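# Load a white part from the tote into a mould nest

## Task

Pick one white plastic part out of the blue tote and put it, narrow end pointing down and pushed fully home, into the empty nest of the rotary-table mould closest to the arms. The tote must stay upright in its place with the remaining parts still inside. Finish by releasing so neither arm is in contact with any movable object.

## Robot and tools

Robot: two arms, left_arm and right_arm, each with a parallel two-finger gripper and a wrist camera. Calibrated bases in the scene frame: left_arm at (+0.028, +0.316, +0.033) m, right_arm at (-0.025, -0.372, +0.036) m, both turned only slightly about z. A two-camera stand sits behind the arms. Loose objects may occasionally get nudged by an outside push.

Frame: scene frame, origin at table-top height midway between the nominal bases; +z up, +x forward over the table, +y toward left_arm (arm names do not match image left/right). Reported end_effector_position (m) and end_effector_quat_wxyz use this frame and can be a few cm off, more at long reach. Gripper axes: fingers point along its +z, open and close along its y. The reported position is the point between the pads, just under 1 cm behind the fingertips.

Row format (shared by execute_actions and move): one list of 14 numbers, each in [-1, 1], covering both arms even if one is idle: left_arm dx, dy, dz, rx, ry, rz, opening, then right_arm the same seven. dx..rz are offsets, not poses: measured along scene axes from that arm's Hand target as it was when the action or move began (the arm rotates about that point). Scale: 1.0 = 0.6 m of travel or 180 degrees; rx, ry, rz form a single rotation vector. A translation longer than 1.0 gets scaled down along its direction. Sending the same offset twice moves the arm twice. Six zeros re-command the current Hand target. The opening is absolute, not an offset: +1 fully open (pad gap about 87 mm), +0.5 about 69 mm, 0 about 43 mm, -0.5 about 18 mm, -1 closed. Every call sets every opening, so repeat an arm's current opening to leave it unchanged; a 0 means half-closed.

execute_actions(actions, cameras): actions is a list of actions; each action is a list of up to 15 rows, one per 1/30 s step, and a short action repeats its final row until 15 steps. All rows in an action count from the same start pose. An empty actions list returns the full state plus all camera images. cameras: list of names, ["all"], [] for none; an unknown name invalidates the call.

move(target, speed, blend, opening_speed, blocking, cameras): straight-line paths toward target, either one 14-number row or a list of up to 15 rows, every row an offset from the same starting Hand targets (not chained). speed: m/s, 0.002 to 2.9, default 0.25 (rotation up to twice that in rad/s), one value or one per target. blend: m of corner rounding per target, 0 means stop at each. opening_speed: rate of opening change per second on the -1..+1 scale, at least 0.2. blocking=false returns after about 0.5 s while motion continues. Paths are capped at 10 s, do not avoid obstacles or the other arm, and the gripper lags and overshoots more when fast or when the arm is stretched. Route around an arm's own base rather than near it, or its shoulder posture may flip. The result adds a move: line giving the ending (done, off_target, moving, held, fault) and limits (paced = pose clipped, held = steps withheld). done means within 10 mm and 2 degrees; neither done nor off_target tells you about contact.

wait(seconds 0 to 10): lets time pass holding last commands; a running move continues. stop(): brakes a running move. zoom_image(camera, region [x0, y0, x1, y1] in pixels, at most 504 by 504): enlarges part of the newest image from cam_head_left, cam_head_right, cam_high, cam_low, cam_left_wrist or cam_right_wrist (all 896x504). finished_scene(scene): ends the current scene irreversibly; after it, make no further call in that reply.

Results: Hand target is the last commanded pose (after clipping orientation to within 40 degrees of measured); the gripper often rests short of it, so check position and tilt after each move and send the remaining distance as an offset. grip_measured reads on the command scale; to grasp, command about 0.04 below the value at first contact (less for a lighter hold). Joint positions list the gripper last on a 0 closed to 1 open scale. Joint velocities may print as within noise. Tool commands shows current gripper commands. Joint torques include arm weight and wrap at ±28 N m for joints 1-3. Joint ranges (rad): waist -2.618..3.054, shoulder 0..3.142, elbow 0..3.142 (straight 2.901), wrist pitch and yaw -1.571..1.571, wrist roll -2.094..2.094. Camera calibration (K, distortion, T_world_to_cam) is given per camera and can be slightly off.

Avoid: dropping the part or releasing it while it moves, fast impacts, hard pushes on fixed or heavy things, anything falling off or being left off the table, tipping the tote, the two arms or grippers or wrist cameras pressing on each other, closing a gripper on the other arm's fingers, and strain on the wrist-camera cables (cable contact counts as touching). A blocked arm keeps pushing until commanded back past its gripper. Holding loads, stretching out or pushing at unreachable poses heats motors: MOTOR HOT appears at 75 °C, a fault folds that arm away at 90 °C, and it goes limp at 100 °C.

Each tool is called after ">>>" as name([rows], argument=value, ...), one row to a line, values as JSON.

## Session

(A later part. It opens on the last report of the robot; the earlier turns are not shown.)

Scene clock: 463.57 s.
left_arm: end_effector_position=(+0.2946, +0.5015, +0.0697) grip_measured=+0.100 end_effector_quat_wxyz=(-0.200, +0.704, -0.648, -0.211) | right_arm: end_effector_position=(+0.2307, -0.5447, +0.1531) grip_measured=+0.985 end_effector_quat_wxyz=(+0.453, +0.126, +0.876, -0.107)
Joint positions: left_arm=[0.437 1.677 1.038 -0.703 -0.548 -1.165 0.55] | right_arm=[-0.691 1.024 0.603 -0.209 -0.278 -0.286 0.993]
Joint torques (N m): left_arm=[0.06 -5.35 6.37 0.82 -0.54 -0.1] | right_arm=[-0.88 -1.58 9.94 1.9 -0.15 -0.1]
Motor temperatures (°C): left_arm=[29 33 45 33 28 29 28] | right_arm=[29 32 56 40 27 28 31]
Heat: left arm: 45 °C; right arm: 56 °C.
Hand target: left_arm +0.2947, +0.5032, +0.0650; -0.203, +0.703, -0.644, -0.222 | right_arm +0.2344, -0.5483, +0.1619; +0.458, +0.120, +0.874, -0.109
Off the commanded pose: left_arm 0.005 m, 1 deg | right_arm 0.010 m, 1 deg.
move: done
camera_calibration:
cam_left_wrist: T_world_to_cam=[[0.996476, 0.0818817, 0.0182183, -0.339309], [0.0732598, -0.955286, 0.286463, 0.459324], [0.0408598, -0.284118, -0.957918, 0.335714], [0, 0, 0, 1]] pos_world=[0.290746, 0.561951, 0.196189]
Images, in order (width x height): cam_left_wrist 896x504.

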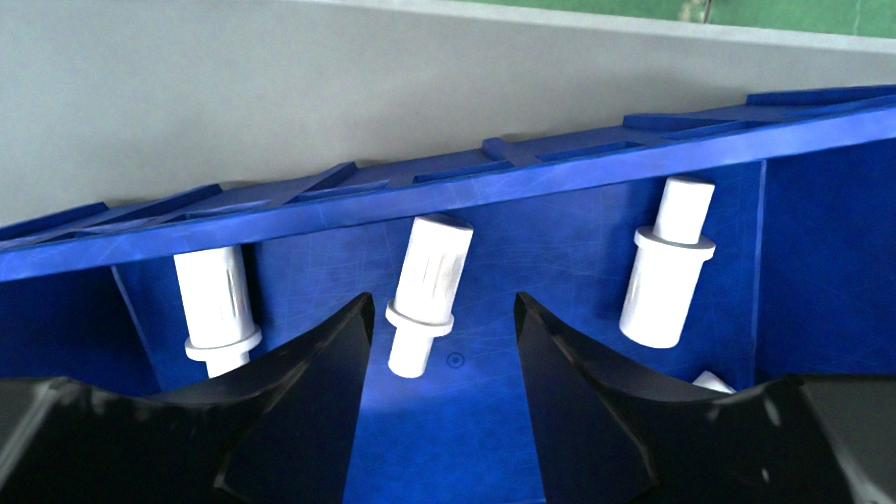

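>>> move(target=[-0.0092,-0.003,-0.0417,0,0,0,0.1,0,0,0,0,0,0,1], speed=0.1, cameras=["cam_left_wrist"])

>>> zoom_image(camera="cam_left_wrist", region=[300, 180, 600, 420])

Scene clock: 471.40 s.
left_arm: end_effector_position=(+0.2902, +0.4997, +0.0451) grip_measured=+0.100 end_effector_quat_wxyz=(-0.201, +0.704, -0.647, -0.211) | right_arm: end_effector_position=(+0.2307, -0.5447, +0.1531) grip_measured=+0.985 end_effector_quat_wxyz=(+0.453, +0.126, +0.876, -0.107)
Joint positions: left_arm=[0.437 1.7 0.956 -0.595 -0.549 -1.165 0.55] | right_arm=[-0.691 1.024 0.603 -0.209 -0.278 -0.286 0.993]
Joint torques (N m): left_arm=[0.21 -5.24 6.01 0.85 -0.53 -0.07] | right_arm=[-0.88 -1.57 9.96 1.92 -0.17 -0.11]
Motor temperatures (°C): left_arm=[29 33 45 33 28 29 28] | right_arm=[29 32 56 40 27 28 31]
Heat: left arm: 45 °C; right arm: 56 °C.
Hand target: left_arm +0.2891, +0.5014, +0.0401; -0.203, +0.703, -0.644, -0.222 | right_arm +0.2344, -0.5483, +0.1619; +0.458, +0.120, +0.874, -0.109
Off the commanded pose: left_arm 0.005 m, 1 deg | right_arm 0.010 m, 1 deg.
move: done
camera_calibration:
cam_left_wrist: T_world_to_cam=[[0.996423, 0.0819817, 0.020511, -0.334457], [0.0727724, -0.955779, 0.28494, 0.465337], [0.0429638, -0.282428, -0.958326, 0.31046], [0, 0, 0, 1]] pos_world=[0.286059, 0.559861, 0.171788]
Images, in order (width x height): cam_left_wrist 896x504.

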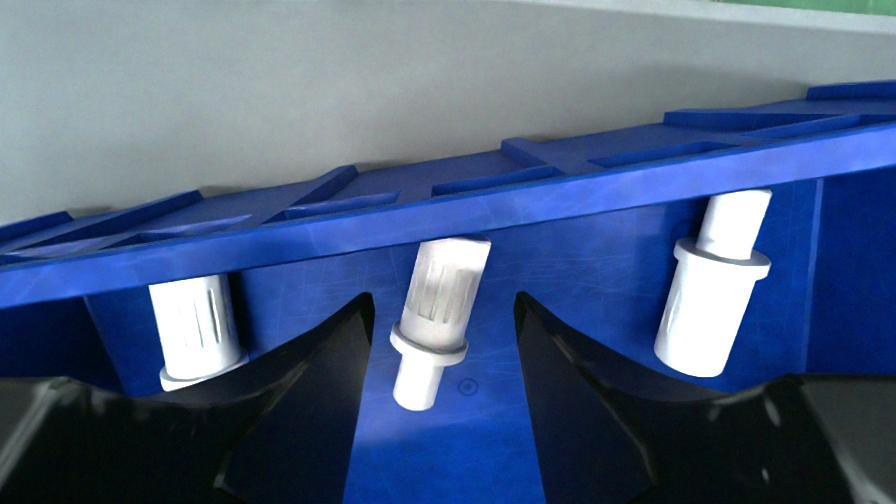

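Scaled by 1.680 from the camera's 896x504 image, which has a finer 1280x720 frame.

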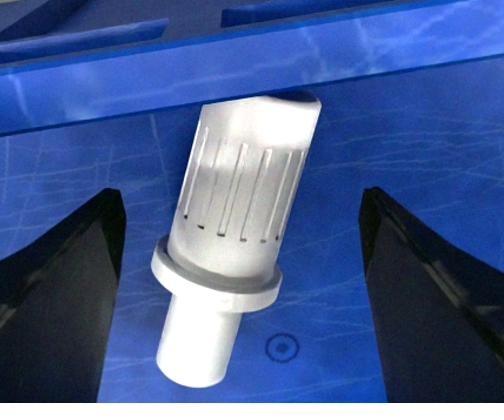

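>>> move(target=[0.0,0,-0.0417,0,0,0,0.1,0,0,0,0,0,0,1], speed=0.06, cameras=["cam_left_wrist","cam_high","cam_head_left"])

>>> zoom_image(camera="cam_left_wrist", region=[200, 180, 700, 504])

Scene clock: 479.83 s.
left_arm: end_effector_position=(+0.2908, +0.4999, +0.0201) grip_measured=+0.100 end_effector_quat_wxyz=(-0.201, +0.704, -0.647, -0.211) | right_arm: end_effector_position=(+0.2307, -0.5447, +0.1531) grip_measured=+0.985 end_effector_quat_wxyz=(+0.453, +0.126, +0.876, -0.107)
Joint positions: left_arm=[0.437 1.757 0.906 -0.489 -0.549 -1.165 0.55] | right_arm=[-0.691 1.024 0.603 -0.209 -0.278 -0.286 0.993]
Joint torques (N m): left_arm=[0.24 -5.41 5.63 0.88 -0.52 -0.08] | right_arm=[-0.84 -1.52 9.94 1.89 -0.14 -0.09]
Motor temperatures (°C): left_arm=[29 33 44 33 28 29 28] | right_arm=[29 32 56 40 27 28 31]
Heat: left arm: 44 °C; right arm: 56 °C.
Hand target: left_arm +0.2891, +0.5014, +0.0150; -0.203, +0.703, -0.644, -0.222 | right_arm +0.2344, -0.5483, +0.1619; +0.458, +0.120, +0.874, -0.109
Off the commanded pose: left_arm 0.005 m, 1 deg | right_arm 0.010 m, 1 deg.
move: done
camera_calibration:
cam_left_wrist: T_world_to_cam=[[0.996423, 0.0819817, 0.020511, -0.334465], [0.0727724, -0.955779, 0.28494, 0.47274], [0.0429638, -0.282428, -0.958326, 0.286469], [0, 0, 0, 1]] pos_world=[0.286559, 0.560161, 0.146688]
Images, in order (width x height): cam_head_left 896x504, cam_high 896x504, cam_left_wrist 896x504.

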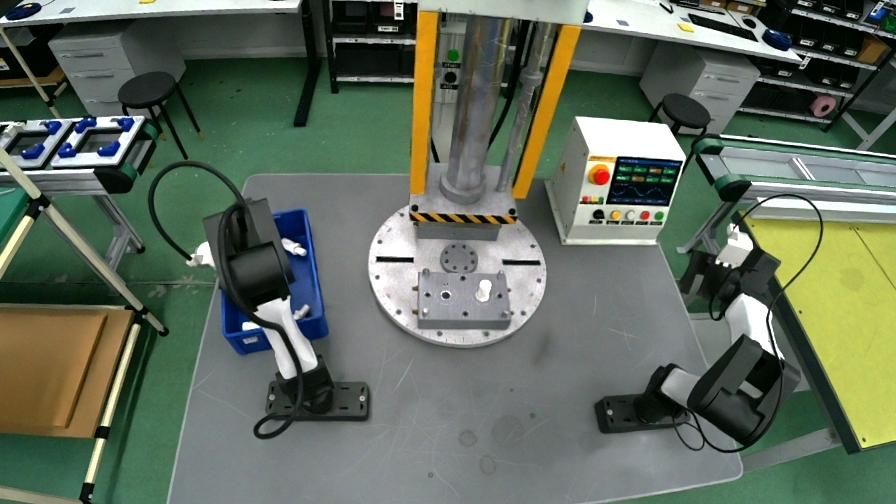

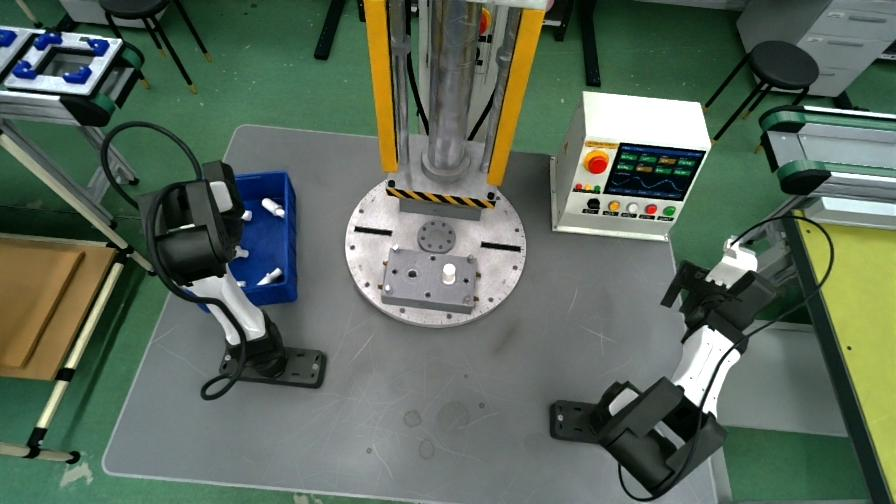

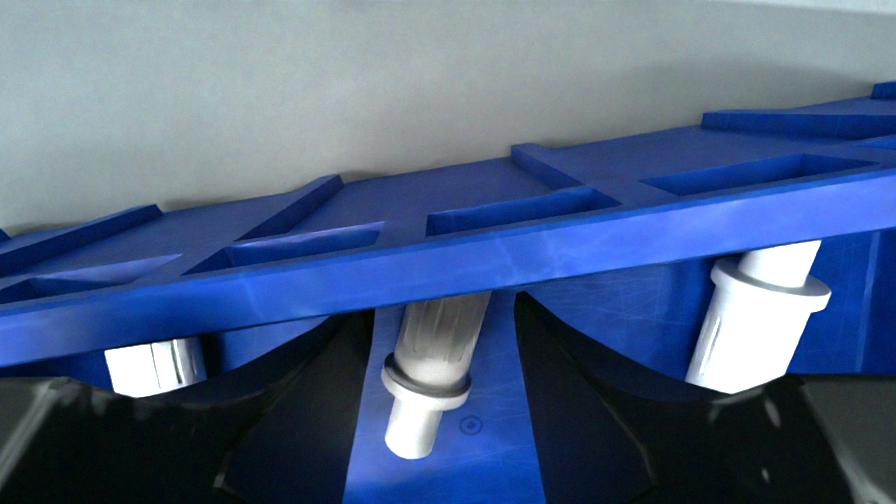

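Scaled by 1.008 from the camera's 896x504 image, which has a finer 1280x720 frame.

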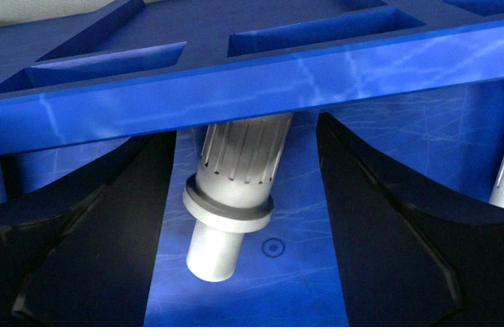

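>>> move(target=[0.0,0,0,0,0,0,-0.5,0,0,0,0,0,0,1], speed=0.06, opening_speed=0.4, cameras=["cam_left_wrist"])

>>> zoom_image(camera="cam_left_wrist", region=[200, 180, 700, 504])

Scene clock: 493.30 s.
left_arm: end_effector_position=(+0.2911, +0.5001, +0.0202) grip_measured=-0.332 end_effector_quat_wxyz=(-0.202, +0.704, -0.647, -0.211) | right_arm: end_effector_position=(+0.2307, -0.5447, +0.1531) grip_measured=+0.985 end_effector_quat_wxyz=(+0.453, +0.126, +0.876, -0.107)
Joint positions: left_arm=[0.437 1.757 0.906 -0.487 -0.549 -1.165 0.334] | right_arm=[-0.691 1.024 0.603 -0.209 -0.278 -0.286 0.993]
Joint torques (N m): left_arm=[0.21 -5.41 5.63 0.87 -0.52 -0.07] | right_arm=[-0.83 -1.46 9.84 1.91 -0.16 -0.11]
Motor temperatures (°C): left_arm=[28 33 43 32 28 29 28] | right_arm=[29 32 56 40 27 28 31]
Heat: left arm: 43 °C; right arm: 56 °C.
Hand target: left_arm +0.2892, +0.5014, +0.0150; -0.203, +0.703, -0.644, -0.221 | right_arm +0.2344, -0.5483, +0.1619; +0.458, +0.120, +0.874, -0.109
Off the commanded pose: left_arm 0.006 m, 1 deg | right_arm 0.010 m, 1 deg.
move: done
camera_calibration:
cam_left_wrist: T_world_to_cam=[[0.99639, 0.0819906, 0.0220129, -0.334891], [0.07238, -0.955961, 0.284429, 0.472989], [0.044364, -0.281809, -0.958444, 0.285826], [0, 0, 0, 1]] pos_world=[0.286767, 0.560165, 0.146789]
Images, in order (width x height): cam_left_wrist 896x504.

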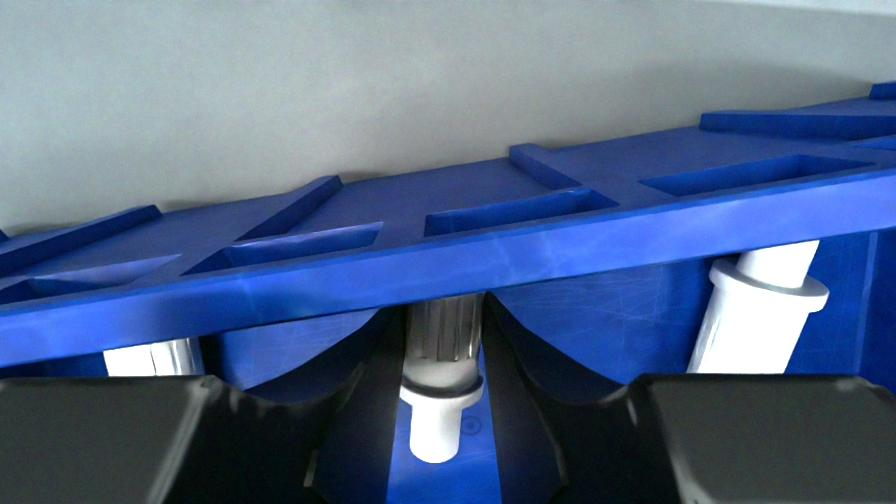

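Scaled by 1.008 from the camera's 896x504 image, which has a finer 1280x720 frame.

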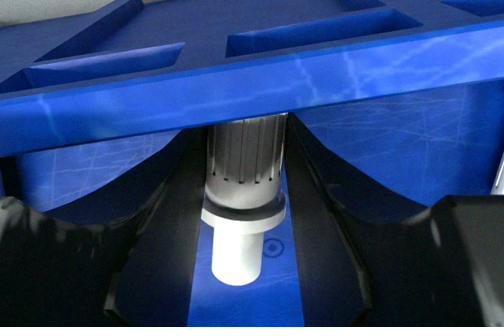

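>>> move(target=[0.0,0,0.05,0,0,0,-0.5,0,0,0,0,0,0,1], speed=0.08, cameras=["cam_left_wrist"])

>>> zoom_image(camera="cam_left_wrist", region=[200, 180, 700, 504])

Scene clock: 500.63 s.
left_arm: end_effector_position=(+0.2806, +0.4956, +0.0298) grip_measured=-0.332 end_effector_quat_wxyz=(-0.179, +0.701, -0.654, -0.221) | right_arm: end_effector_position=(+0.2307, -0.5447, +0.1531) grip_measured=+0.985 end_effector_quat_wxyz=(+0.453, +0.126, +0.876, -0.107)
Joint positions: left_arm=[0.437 1.735 0.934 -0.589 -0.551 -1.165 0.334] | right_arm=[-0.691 1.024 0.603 -0.209 -0.278 -0.286 0.993]
Joint torques (N m): left_arm=[0.21 -8.72 8.8 0.49 -0.51 -0.08] | right_arm=[-0.85 -1.57 9.92 1.91 -0.17 -0.11]
Motor temperatures (°C): left_arm=[28 33 43 32 28 29 28] | right_arm=[29 32 56 40 27 28 31]
Heat: left arm: 43 °C; right arm: 56 °C.
Hand target: left_arm +0.2891, +0.5014, +0.0451; -0.203, +0.703, -0.644, -0.222 | right_arm +0.2344, -0.5483, +0.1619; +0.458, +0.120, +0.874, -0.109
Off the commanded pose: left_arm 0.018 m, 3 deg | right_arm 0.010 m, 1 deg.
move: off_target (left_arm)
camera_calibration:
cam_left_wrist: T_world_to_cam=[[0.996224, 0.0822513, -0.0277835, -0.322823], [0.0867998, -0.950023, 0.299869, 0.459279], [-0.00173035, -0.301148, -0.953576, 0.316684], [0, 0, 0, 1]] pos_world=[0.282286, 0.558248, 0.15529]
Images, in order (width x height): cam_left_wrist 896x504.

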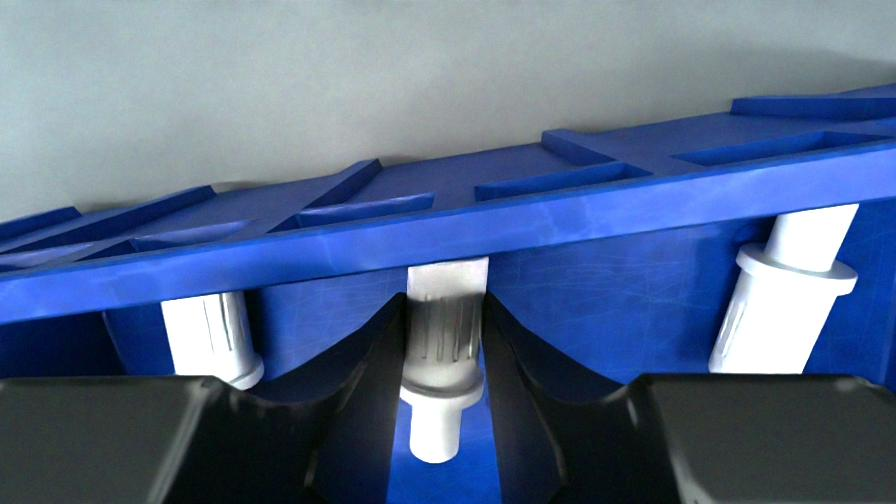

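Scaled by 1.008 from the camera's 896x504 image, which has a finer 1280x720 frame.

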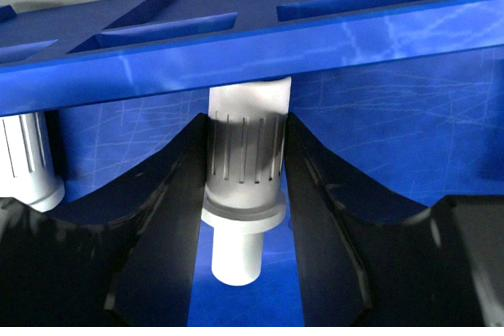

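>>> move(target=[0.0,0,0.3,0,0,0,-0.5,0,0,0,0,0,0,1], speed=0.15, cameras=["cam_left_wrist","cam_head_right","cam_high"])

Scene clock: 506.40 s.
left_arm: end_effector_position=(+0.2879, +0.4993, +0.2172) grip_measured=-0.332 end_effector_quat_wxyz=(-0.193, +0.703, -0.650, -0.216) | right_arm: end_effector_position=(+0.2307, -0.5447, +0.1531) grip_measured=+0.985 end_effector_quat_wxyz=(+0.453, +0.126, +0.876, -0.107)
Joint positions: left_arm=[0.437 1.61 1.564 -1.314 -0.553 -1.165 0.334] | right_arm=[-0.691 1.024 0.603 -0.209 -0.278 -0.286 0.993]
Joint torques (N m): left_arm=[0.23 -6.27 9.65 0.57 -0.5 -0.07] | right_arm=[-0.83 -1.59 9.91 1.92 -0.16 -0.11]
Motor temperatures (°C): left_arm=[28 34 44 32 28 29 28] | right_arm=[29 32 56 40 27 28 31]
Heat: left arm: 44 °C; right arm: 56 °C.
Hand target: left_arm +0.2891, +0.5014, +0.2251; -0.203, +0.703, -0.644, -0.222 | right_arm +0.2344, -0.5483, +0.1619; +0.458, +0.120, +0.874, -0.109
Off the commanded pose: left_arm 0.008 m, 2 deg | right_arm 0.010 m, 1 deg.
move: done
camera_calibration:
cam_left_wrist: T_world_to_cam=[[0.996567, 0.082791, 0.0000299536, -0.331643], [0.0792595, -0.954162, 0.288605, 0.412607], [0.0239224, -0.287611, -0.957448, 0.483218], [0, 0, 0, 1]] pos_world=[0.286242, 0.56013, 0.343585]
Images, in order (width x height): cam_head_right 896x504, cam_high 896x504, cam_left_wrist 896x504.

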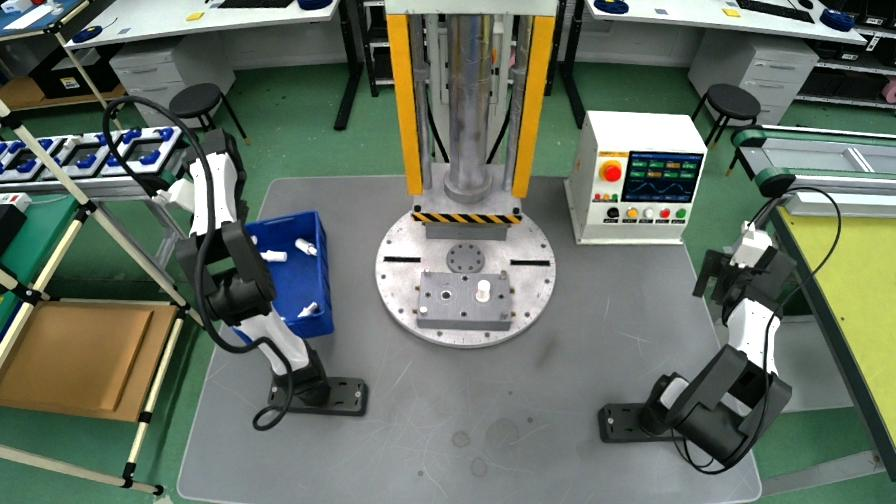

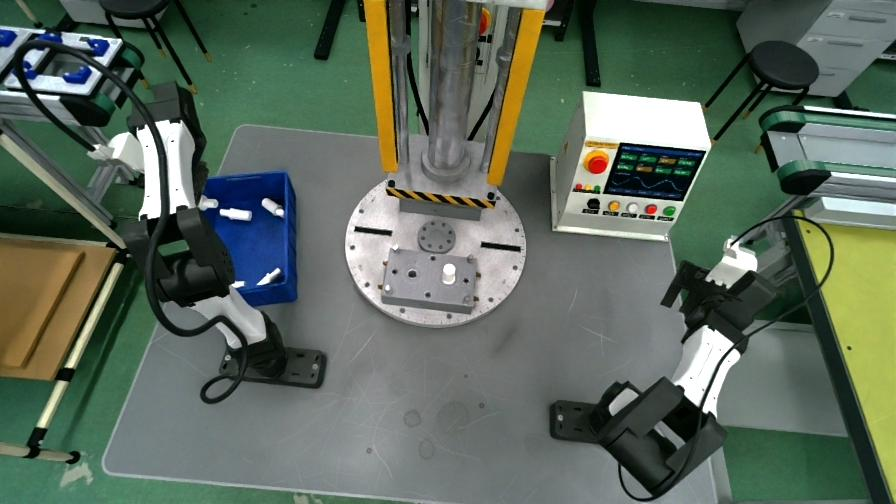

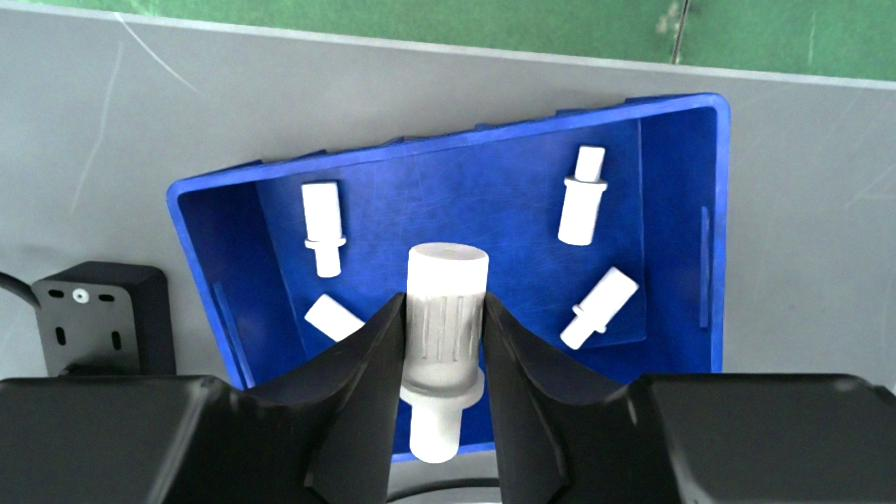

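>>> move([
  [0.0015,-0.3667,0.03,0,0,-0.3056,-0.5,0,0,0,0,0,0,1],
  [-0.1150,-0.6333,0.0,0,0,-0.6389,-0.5,0,0,0,0,0,0,1],
  [-0.3150,-0.8858,-0.125,0,0,-0.9722,-0.5,0,0,0,0,0,0,1],
], speed=0.3, blend=[0.05,0.05,0], cameras=["cam_left_wrist","cam_head_right","cam_high","cam_low"])

Scene clock: 590.83 s.
left_arm: end_effector_position=(+0.1018, -0.0215, +0.1484) grip_measured=-0.332 end_effector_quat_wxyz=(+0.226, +0.608, +0.739, -0.184) | right_arm: end_effector_position=(+0.2307, -0.5447, +0.1531) grip_measured=+0.985 end_effector_quat_wxyz=(+0.453, +0.126, +0.876, -0.107)
Joint positions: left_arm=[-1.339 1.46 1.102 -0.621 0.011 0.022 0.334] | right_arm=[-0.691 1.024 0.603 -0.209 -0.278 -0.286 0.993]
Joint torques (N m): left_arm=[0.31 -4.6 9.32 1.55 0.25 0.11] | right_arm=[-0.8 -1.48 9.81 1.91 -0.17 -0.09]
Motor temperatures (°C): left_arm=[28 35 47 31 28 29 29] | right_arm=[29 32 57 40 27 28 31]
Heat: left arm: 47 °C; right arm: 57 °C.
Hand target: left_arm +0.1001, -0.0301, +0.1503; +0.230, +0.613, +0.731, -0.194 | right_arm +0.2344, -0.5483, +0.1619; +0.458, +0.120, +0.874, -0.109
Off the commanded pose: left_arm 0.009 m, 2 deg | right_arm 0.010 m, 1 deg.
move: done
camera_calibration:
cam_left_wrist: T_world_to_cam=[[-0.980818, -0.194808, 0.00673664, 0.0912618], [-0.184842, 0.940499, 0.285122, 0.0184832], [-0.0618799, 0.278407, -0.958468, 0.29304], [0, 0, 0, 1]] pos_world=[0.111061, -0.0811894, 0.274985]
Images, in order (width x height): cam_head_right 896x504, cam_high 896x504, cam_low 896x504, cam_left_wrist 896x504.

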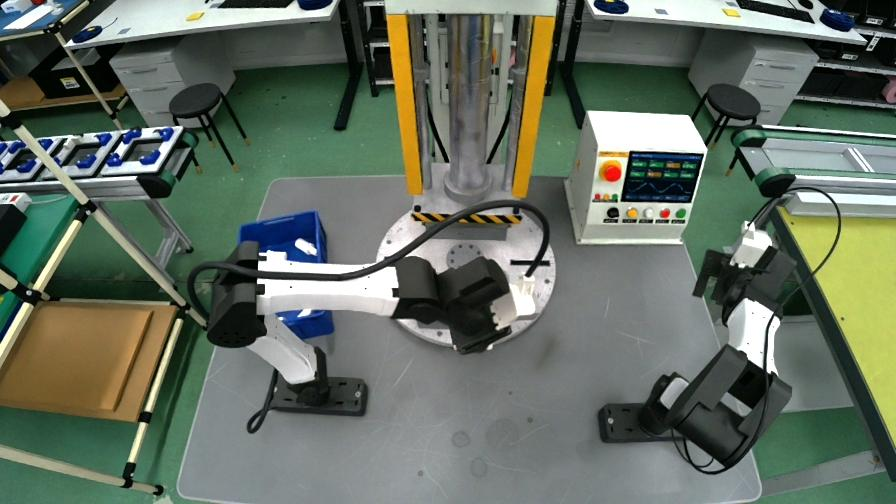

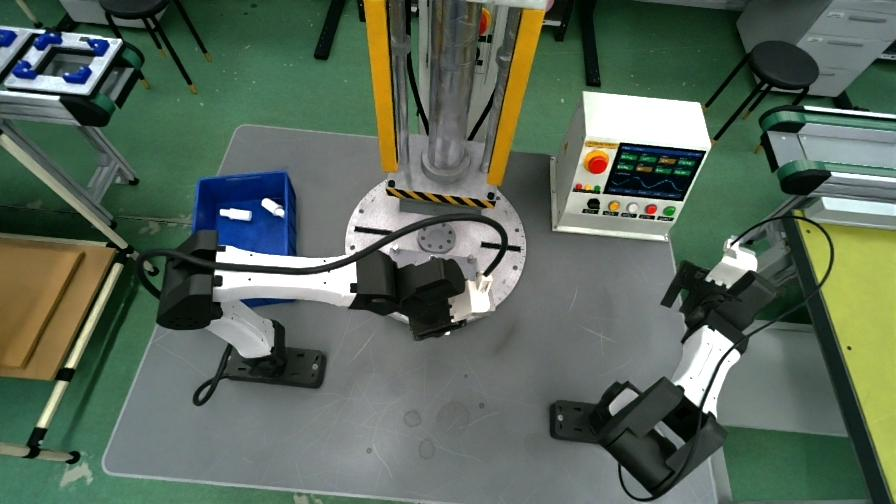

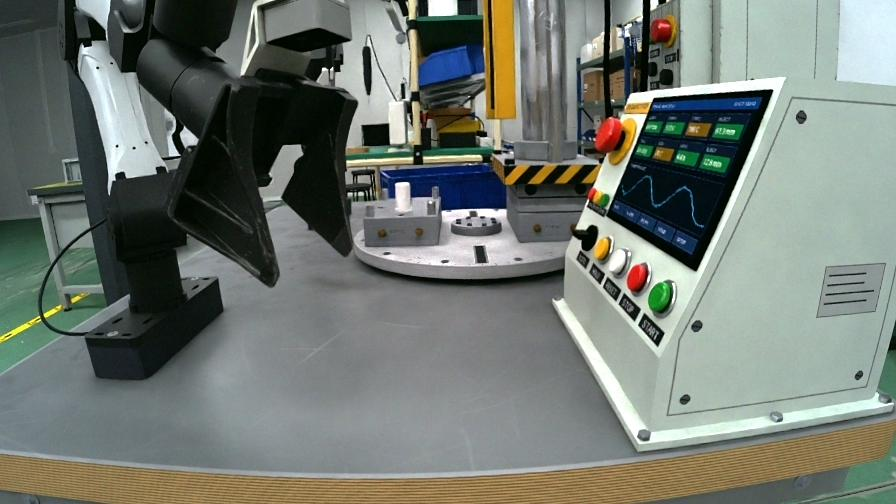

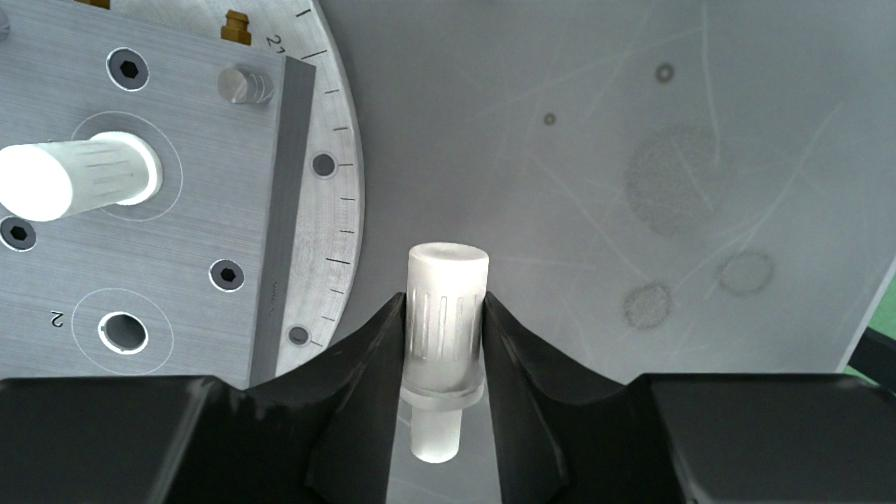

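>>> zoom_image(camera="cam_high", region=[630, 210, 790, 330])

>>> zoom_image(camera="cam_head_right", region=[670, 200, 810, 320])

>>> zoom_image(camera="cam_head_right", region=[390, 230, 570, 370])

Scaled by 3.150 from the camera's 896x504 image, which has a finer 1280x720 frame.

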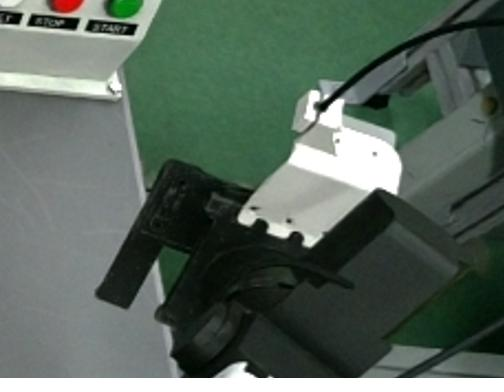

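Scaled by 3.600 from the camera's 896x504 image, which has a finer 1280x720 frame.

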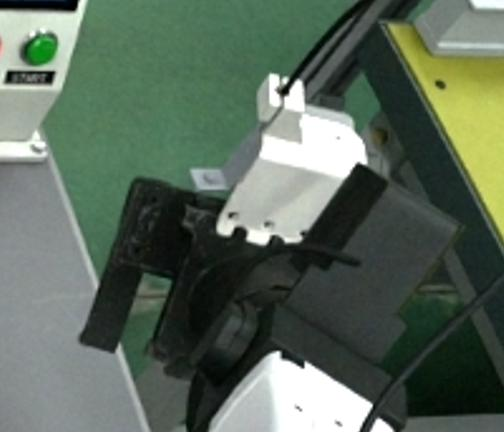

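Scaled by 2.800 from the camera's 896x504 image, which has a finer 1280x720 frame.

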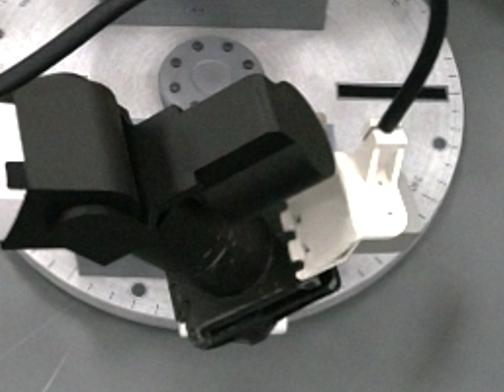

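>>> move(target=[0,0,-0.2083,0,0,0,-0.5,0,0,0,0,0,0,1], speed=0.15, cameras=["cam_left_wrist"])

Scene clock: 721.30 s.
left_arm: end_effector_position=(+0.1027, -0.0267, +0.0291) grip_measured=-0.332 end_effector_quat_wxyz=(+0.230, +0.607, +0.737, -0.188) | right_arm: end_effector_position=(+0.2307, -0.5447, +0.1531) grip_measured=+0.985 end_effector_quat_wxyz=(+0.453, +0.126, +0.876, -0.107)
Joint positions: left_arm=[-1.339 1.653 0.771 -0.086 0.012 0.022 0.334] | right_arm=[-0.691 1.024 0.603 -0.209 -0.278 -0.286 0.993]
Joint torques (N m): left_arm=[0.34 -5.07 6.58 1.67 0.23 0.1] | right_arm=[-0.83 -1.43 9.91 1.91 -0.17 -0.12]
Motor temperatures (°C): left_arm=[28 34 50 35 28 29 30] | right_arm=[29 32 58 40 27 28 31]
Heat: left arm: 50 °C; right arm: 58 °C.
Hand target: left_arm +0.1001, -0.0300, +0.0252; +0.230, +0.613, +0.731, -0.194 | right_arm +0.2344, -0.5483, +0.1619; +0.458, +0.120, +0.874, -0.109
Off the commanded pose: left_arm 0.006 m, 1 deg | right_arm 0.010 m, 1 deg.
move: done
camera_calibration:
cam_left_wrist: T_world_to_cam=[[-0.981019, -0.193778, 0.00724807, 0.0920734], [-0.184435, 0.943958, 0.273727, 0.0579114], [-0.0598841, 0.267195, -0.96178, 0.179769], [0, 0, 0, 1]] pos_world=[0.111772, -0.0848574, 0.156379]
Images, in order (width x height): cam_left_wrist 896x504.

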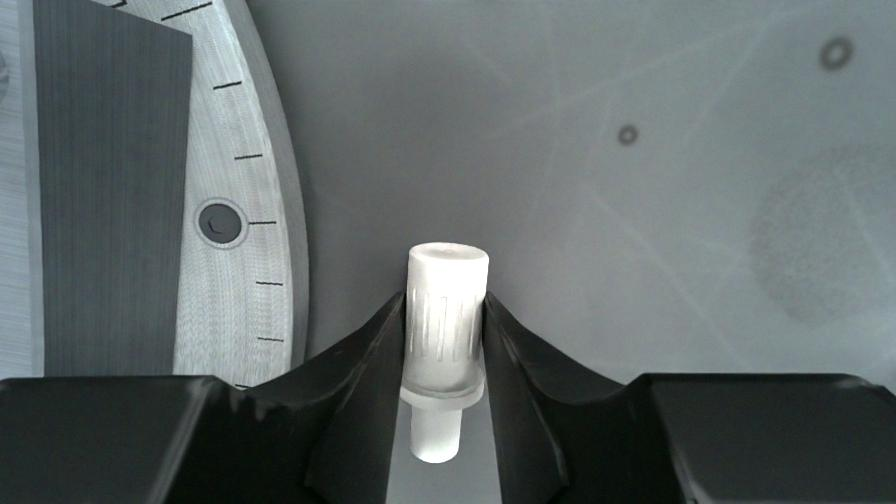

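>>> move([
  [-0.03,0,0.0,0,0,0,-0.5,0,0,0,0,0,0,1],
  [-0.03,0,-0.0167,0,0,0,-0.5,0,0,0,0,0,0,1],
], speed=[0.1,0.04], cameras=["cam_left_wrist"])

Scene clock: 729.50 s.
left_arm: end_effector_position=(+0.0816, -0.0284, +0.0194) grip_measured=-0.332 end_effector_quat_wxyz=(+0.224, +0.615, +0.730, -0.196) | right_arm: end_effector_position=(+0.2307, -0.5447, +0.1531) grip_measured=+0.985 end_effector_quat_wxyz=(+0.453, +0.126, +0.876, -0.107)
Joint positions: left_arm=[-1.4 1.672 0.742 -0.037 0.004 -0.012 0.334] | right_arm=[-0.691 1.024 0.603 -0.209 -0.278 -0.286 0.993]
Joint torques (N m): left_arm=[0.2 -5.12 6.12 1.63 -0.05 -0.05] | right_arm=[-0.88 -1.48 9.85 1.92 -0.16 -0.12]
Motor temperatures (°C): left_arm=[28 34 49 35 28 29 30] | right_arm=[29 32 58 40 27 28 31]
Heat: left arm: 49 °C; right arm: 58 °C.
Hand target: left_arm +0.0821, -0.0300, +0.0151; +0.230, +0.613, +0.731, -0.194 | right_arm +0.2344, -0.5483, +0.1619; +0.458, +0.120, +0.874, -0.109
Off the commanded pose: left_arm 0.005 m, 1 deg | right_arm 0.010 m, 1 deg.
move: done
camera_calibration:
cam_left_wrist: T_world_to_cam=[[-0.985767, -0.166953, 0.0197508, 0.0720034], [-0.155367, 0.949576, 0.272334, 0.0560914], [-0.0642218, 0.265389, -0.962, 0.170041], [0, 0, 0, 1]] pos_world=[0.0906137, -0.0863688, 0.146881]
Images, in order (width x height): cam_left_wrist 896x504.

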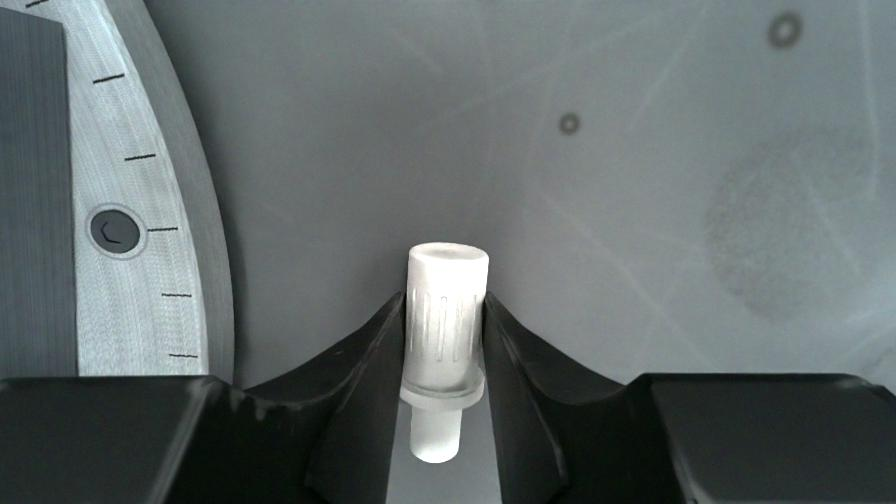

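>>> move(target=[0,0,-0.005,0,0,0,-0.5,0,0,0,0,0,0,1], speed=0.03)

>>> move(target=[0,0,-0.0033,0,0,0,-0.5,0,0,0,0,0,0,1], speed=0.03, cameras=["cam_left_wrist"])

Scene clock: 736.03 s.
left_arm: end_effector_position=(+0.0820, -0.0306, +0.0184) grip_measured=-0.332 end_effector_quat_wxyz=(+0.226, +0.615, +0.729, -0.198) | right_arm: end_effector_position=(+0.2307, -0.5447, +0.1531) grip_measured=+0.985 end_effector_quat_wxyz=(+0.453, +0.126, +0.876, -0.107)
Joint positions: left_arm=[-1.4 1.679 0.742 -0.023 0.004 -0.012 0.334] | right_arm=[-0.691 1.024 0.603 -0.209 -0.278 -0.286 0.993]
Joint torques (N m): left_arm=[0.18 -5.09 5.61 1.64 -0.05 -0.05] | right_arm=[-0.88 -1.48 9.87 1.91 -0.15 -0.14]
Motor temperatures (°C): left_arm=[28 34 48 36 28 29 30] | right_arm=[29 32 58 40 27 28 31]
Heat: left arm: 48 °C; right arm: 58 °C.
Hand target: left_arm +0.0821, -0.0300, +0.0122; +0.230, +0.613, +0.731, -0.194 | right_arm +0.2344, -0.5483, +0.1619; +0.458, +0.120, +0.874, -0.109
Off the commanded pose: left_arm 0.006 m, 1 deg | right_arm 0.010 m, 1 deg.
move: done

Scene clock: 736.80 s.
left_arm: end_effector_position=(+0.0819, -0.0300, +0.0165) grip_measured=-0.332 end_effector_quat_wxyz=(+0.227, +0.614, +0.729, -0.198) | right_arm: end_effector_position=(+0.2307, -0.5447, +0.1531) grip_measured=+0.985 end_effector_quat_wxyz=(+0.453, +0.126, +0.876, -0.107)
Joint positions: left_arm=[-1.4 1.682 0.736 -0.012 0.003 -0.012 0.334] | right_arm=[-0.691 1.024 0.603 -0.209 -0.278 -0.286 0.993]
Joint torques (N m): left_arm=[0.18 -4.88 5.89 1.66 -0.05 -0.06] | right_arm=[-0.84 -1.44 9.89 1.91 -0.15 -0.12]
Motor temperatures (°C): left_arm=[28 34 48 36 28 29 30] | right_arm=[29 32 58 40 27 28 31]
Heat: left arm: 48 °C; right arm: 58 °C.
Hand target: left_arm +0.0820, -0.0300, +0.0102; +0.230, +0.613, +0.731, -0.194 | right_arm +0.2344, -0.5483, +0.1619; +0.458, +0.120, +0.874, -0.109
Off the commanded pose: left_arm 0.006 m, 1 deg | right_arm 0.010 m, 1 deg.
move: done
camera_calibration:
cam_left_wrist: T_world_to_cam=[[-0.985704, -0.167319, 0.019778, 0.0719928], [-0.156174, 0.951419, 0.265353, 0.0587358], [-0.0632156, 0.258471, -0.963949, 0.167423], [0, 0, 0, 1]] pos_world=[0.0907204, -0.0871106, 0.144378]
Images, in order (width x height): cam_left_wrist 896x504.

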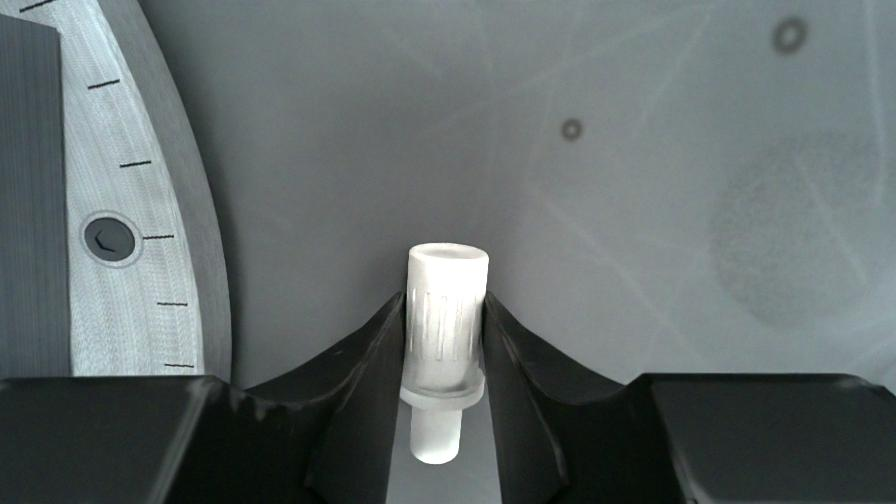

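>>> move(target=[0,0,-0.0033,0,0,0,-0.5,0,0,0,0,0,0,1], speed=0.03)

>>> move(target=[0,0,-0.0025,0,0,0,-0.5,0,0,0,0,0,0,1], speed=0.03, cameras=["cam_left_wrist"])

>>> zoom_image(camera="cam_left_wrist", region=[350, 220, 550, 480])

Scene clock: 749.37 s.
left_arm: end_effector_position=(+0.0823, -0.0321, +0.0163) grip_measured=-0.332 end_effector_quat_wxyz=(+0.230, +0.614, +0.728, -0.200) | right_arm: end_effector_position=(+0.2307, -0.5447, +0.1531) grip_measured=+0.985 end_effector_quat_wxyz=(+0.453, +0.126, +0.876, -0.107)
Joint positions: left_arm=[-1.4 1.687 0.736 0 0.003 -0.012 0.334] | right_arm=[-0.691 1.024 0.603 -0.209 -0.278 -0.286 0.993]
Joint torques (N m): left_arm=[0.2 -4.81 5.55 1.61 -0.05 -0.05] | right_arm=[-0.84 -1.52 9.91 1.89 -0.15 -0.11]
Motor temperatures (°C): left_arm=[28 34 47 36 28 29 30] | right_arm=[29 32 58 40 27 28 31]
Heat: left arm: 47 °C; right arm: 58 °C.
Hand target: left_arm +0.0820, -0.0301, +0.0082; +0.230, +0.613, +0.731, -0.194 | right_arm +0.2344, -0.5483, +0.1619; +0.458, +0.120, +0.874, -0.109
Off the commanded pose: left_arm 0.008 m, 1 deg | right_arm 0.010 m, 1 deg.
move: done

Scene clock: 750.13 s.
left_arm: end_effector_position=(+0.0826, -0.0331, +0.0161) grip_measured=-0.332 end_effector_quat_wxyz=(+0.232, +0.613, +0.728, -0.202) | right_arm: end_effector_position=(+0.2307, -0.5447, +0.1531) grip_measured=+0.985 end_effector_quat_wxyz=(+0.453, +0.126, +0.876, -0.107)
Joint positions: left_arm=[-1.4 1.689 0.733 0.01 0.002 -0.012 0.334] | right_arm=[-0.691 1.024 0.603 -0.209 -0.278 -0.286 0.993]
Joint torques (N m): left_arm=[0.2 -4.62 5.49 1.6 -0.04 -0.05] | right_arm=[-0.85 -1.51 9.81 1.91 -0.18 -0.11]
Motor temperatures (°C): left_arm=[28 34 47 36 28 29 30] | right_arm=[29 32 58 40 27 28 31]
Heat: left arm: 47 °C; right arm: 58 °C.
Hand target: left_arm +0.0821, -0.0300, +0.0067; +0.230, +0.613, +0.731, -0.194 | right_arm +0.2344, -0.5483, +0.1619; +0.458, +0.120, +0.874, -0.109
Off the commanded pose: left_arm 0.010 m, 1 deg | right_arm 0.010 m, 1 deg.
move: done
camera_calibration:
cam_left_wrist: T_world_to_cam=[[-0.985674, -0.167554, 0.0192739, 0.0721153], [-0.157354, 0.954715, 0.252504, 0.0622489], [-0.0607092, 0.245854, -0.967404, 0.167335], [0, 0, 0, 1]] pos_world=[0.0910361, -0.0884867, 0.144772]
Images, in order (width x height): cam_left_wrist 896x504.

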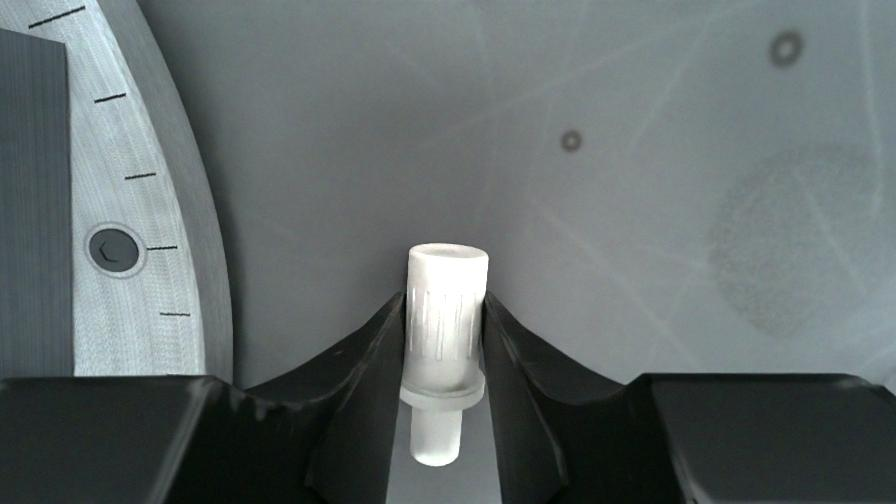

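Scaled by 1.938 from the camera's 896x504 image, which has a finer 1280x720 frame.

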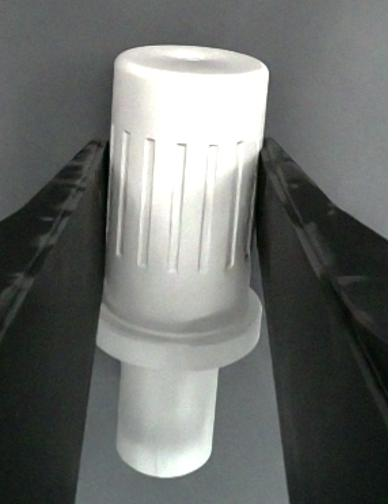

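>>> move(target=[0,0,0.0075,0,0,0,-0.5,0,0,0,0,0,0,1], speed=0.03)

>>> move(target=[0,0,0,0,0,0,0.1,0,0,0,0,0,0,1], speed=0.03, opening_speed=0.4, cameras=["cam_left_wrist"])

Scene clock: 762.07 s.
left_arm: end_effector_position=(+0.0826, -0.0331, +0.0161) grip_measured=-0.332 end_effector_quat_wxyz=(+0.232, +0.613, +0.728, -0.202) | right_arm: end_effector_position=(+0.2307, -0.5447, +0.1531) grip_measured=+0.985 end_effector_quat_wxyz=(+0.453, +0.126, +0.876, -0.107)
Joint positions: left_arm=[-1.4 1.689 0.733 0.01 0.002 -0.012 0.334] | right_arm=[-0.691 1.024 0.603 -0.209 -0.278 -0.286 0.993]
Joint torques (N m): left_arm=[0.17 -5.56 6.3 1.4 -0.04 -0.05] | right_arm=[-0.98 -1.47 9.99 1.92 -0.16 -0.09]
Motor temperatures (°C): left_arm=[28 34 46 36 28 29 30] | right_arm=[29 32 58 40 27 28 31]
Heat: left arm: 46 °C; right arm: 58 °C.
Hand target: left_arm +0.0821, -0.0300, +0.0112; +0.230, +0.613, +0.731, -0.194 | right_arm +0.2344, -0.5483, +0.1619; +0.458, +0.120, +0.874, -0.109
Off the commanded pose: left_arm 0.006 m, 1 deg | right_arm 0.010 m, 1 deg.
move: done

Scene clock: 763.77 s.
left_arm: end_effector_position=(+0.0826, -0.0331, +0.0161) grip_measured=+0.100 end_effector_quat_wxyz=(+0.232, +0.613, +0.728, -0.202) | right_arm: end_effector_position=(+0.2307, -0.5447, +0.1531) grip_measured=+0.985 end_effector_quat_wxyz=(+0.453, +0.126, +0.876, -0.107)
Joint positions: left_arm=[-1.4 1.689 0.733 0.01 0.002 -0.012 0.55] | right_arm=[-0.691 1.024 0.603 -0.209 -0.278 -0.286 0.993]
Joint torques (N m): left_arm=[0.2 -5.57 6.28 1.41 -0.04 -0.05] | right_arm=[-0.79 -1.43 9.8 1.9 -0.18 -0.11]
Motor temperatures (°C): left_arm=[28 34 46 36 28 29 30] | right_arm=[29 32 58 40 27 28 31]
Heat: left arm: 46 °C; right arm: 58 °C.
Hand target: left_arm +0.0821, -0.0300, +0.0112; +0.230, +0.613, +0.731, -0.194 | right_arm +0.2344, -0.5483, +0.1619; +0.458, +0.120, +0.874, -0.109
Off the commanded pose: left_arm 0.006 m, 1 deg | right_arm 0.010 m, 1 deg.
move: done
camera_calibration:
cam_left_wrist: T_world_to_cam=[[-0.985674, -0.167564, 0.0192209, 0.0721242], [-0.157358, 0.954635, 0.252806, 0.062222], [-0.0607102, 0.246159, -0.967326, 0.167254], [0, 0, 0, 1]] pos_world=[0.0910361, -0.0884849, 0.144672]
Images, in order (width x height): cam_left_wrist 896x504.

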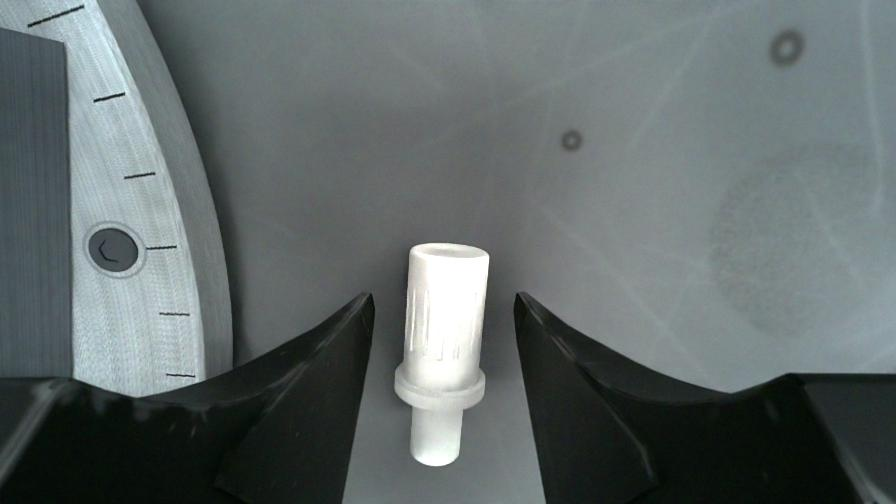

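>>> move([
  [0,0,0.075,0,0,0,0.1,0,0,0,0,0,0,1],
  [0.0017,-0.0125,0.0917,0.2361,0.0359,-0.0134,0.1,0,0,0,0,0,0,1],
], speed=[0.08,0.15], cameras=["cam_left_wrist"])

>>> zoom_image(camera="cam_left_wrist", region=[300, 180, 600, 480])

Scene clock: 802.37 s.
left_arm: end_effector_position=(+0.0838, -0.0348, +0.0693) grip_measured=+0.100 end_effector_quat_wxyz=(-0.049, +0.652, +0.756, +0.040) | right_arm: end_effector_position=(+0.2307, -0.5447, +0.1531) grip_measured=+0.985 end_effector_quat_wxyz=(+0.453, +0.126, +0.876, -0.107)
Joint positions: left_arm=[-1.4 2.223 1.806 -1.281 0.002 0.012 0.55] | right_arm=[-0.691 1.024 0.603 -0.209 -0.278 -0.286 0.993]
Joint torques (N m): left_arm=[0.13 -8.55 9.36 0 0.05 0.11] | right_arm=[-0.81 -1.47 9.96 1.91 -0.16 -0.08]
Motor temperatures (°C): left_arm=[28 35 46 36 27 29 29] | right_arm=[29 32 59 40 27 28 31]
Heat: left arm: 46 °C; right arm: 59 °C.
Hand target: left_arm +0.0831, -0.0376, +0.0663; -0.052, +0.658, +0.750, +0.046 | right_arm +0.2344, -0.5483, +0.1619; +0.458, +0.120, +0.874, -0.109
Off the commanded pose: left_arm 0.004 m, 1 deg | right_arm 0.010 m, 1 deg.
move: done
camera_calibration:
cam_left_wrist: T_world_to_cam=[[-0.987942, -0.154459, 0.0106665, 0.0733707], [-0.0735185, 0.528634, 0.84566, -0.0122439], [-0.136258, 0.834679, -0.533615, 0.215935], [0, 0, 0, 1]] pos_world=[0.101009, -0.162431, 0.124798]
Images, in order (width x height): cam_left_wrist 896x504.

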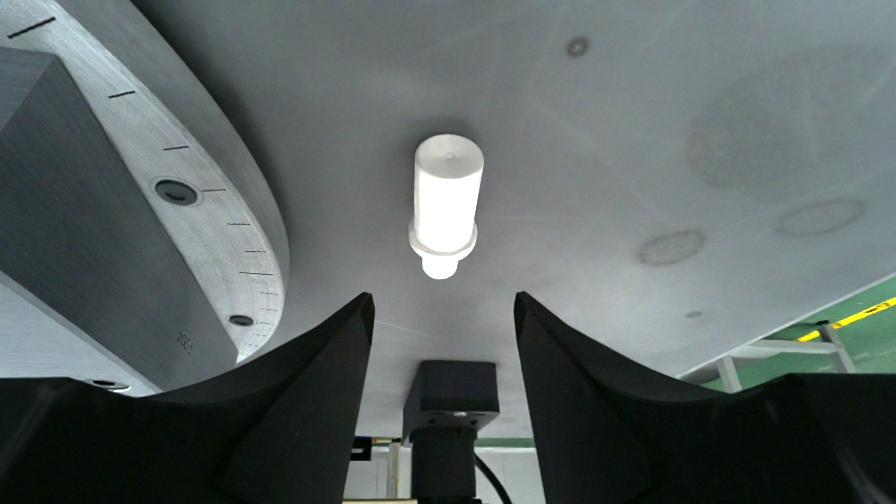

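Scaled by 1.680 from the camera's 896x504 image, which has a finer 1280x720 frame.

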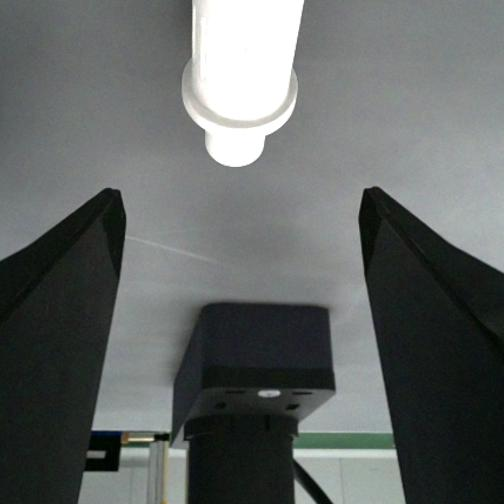

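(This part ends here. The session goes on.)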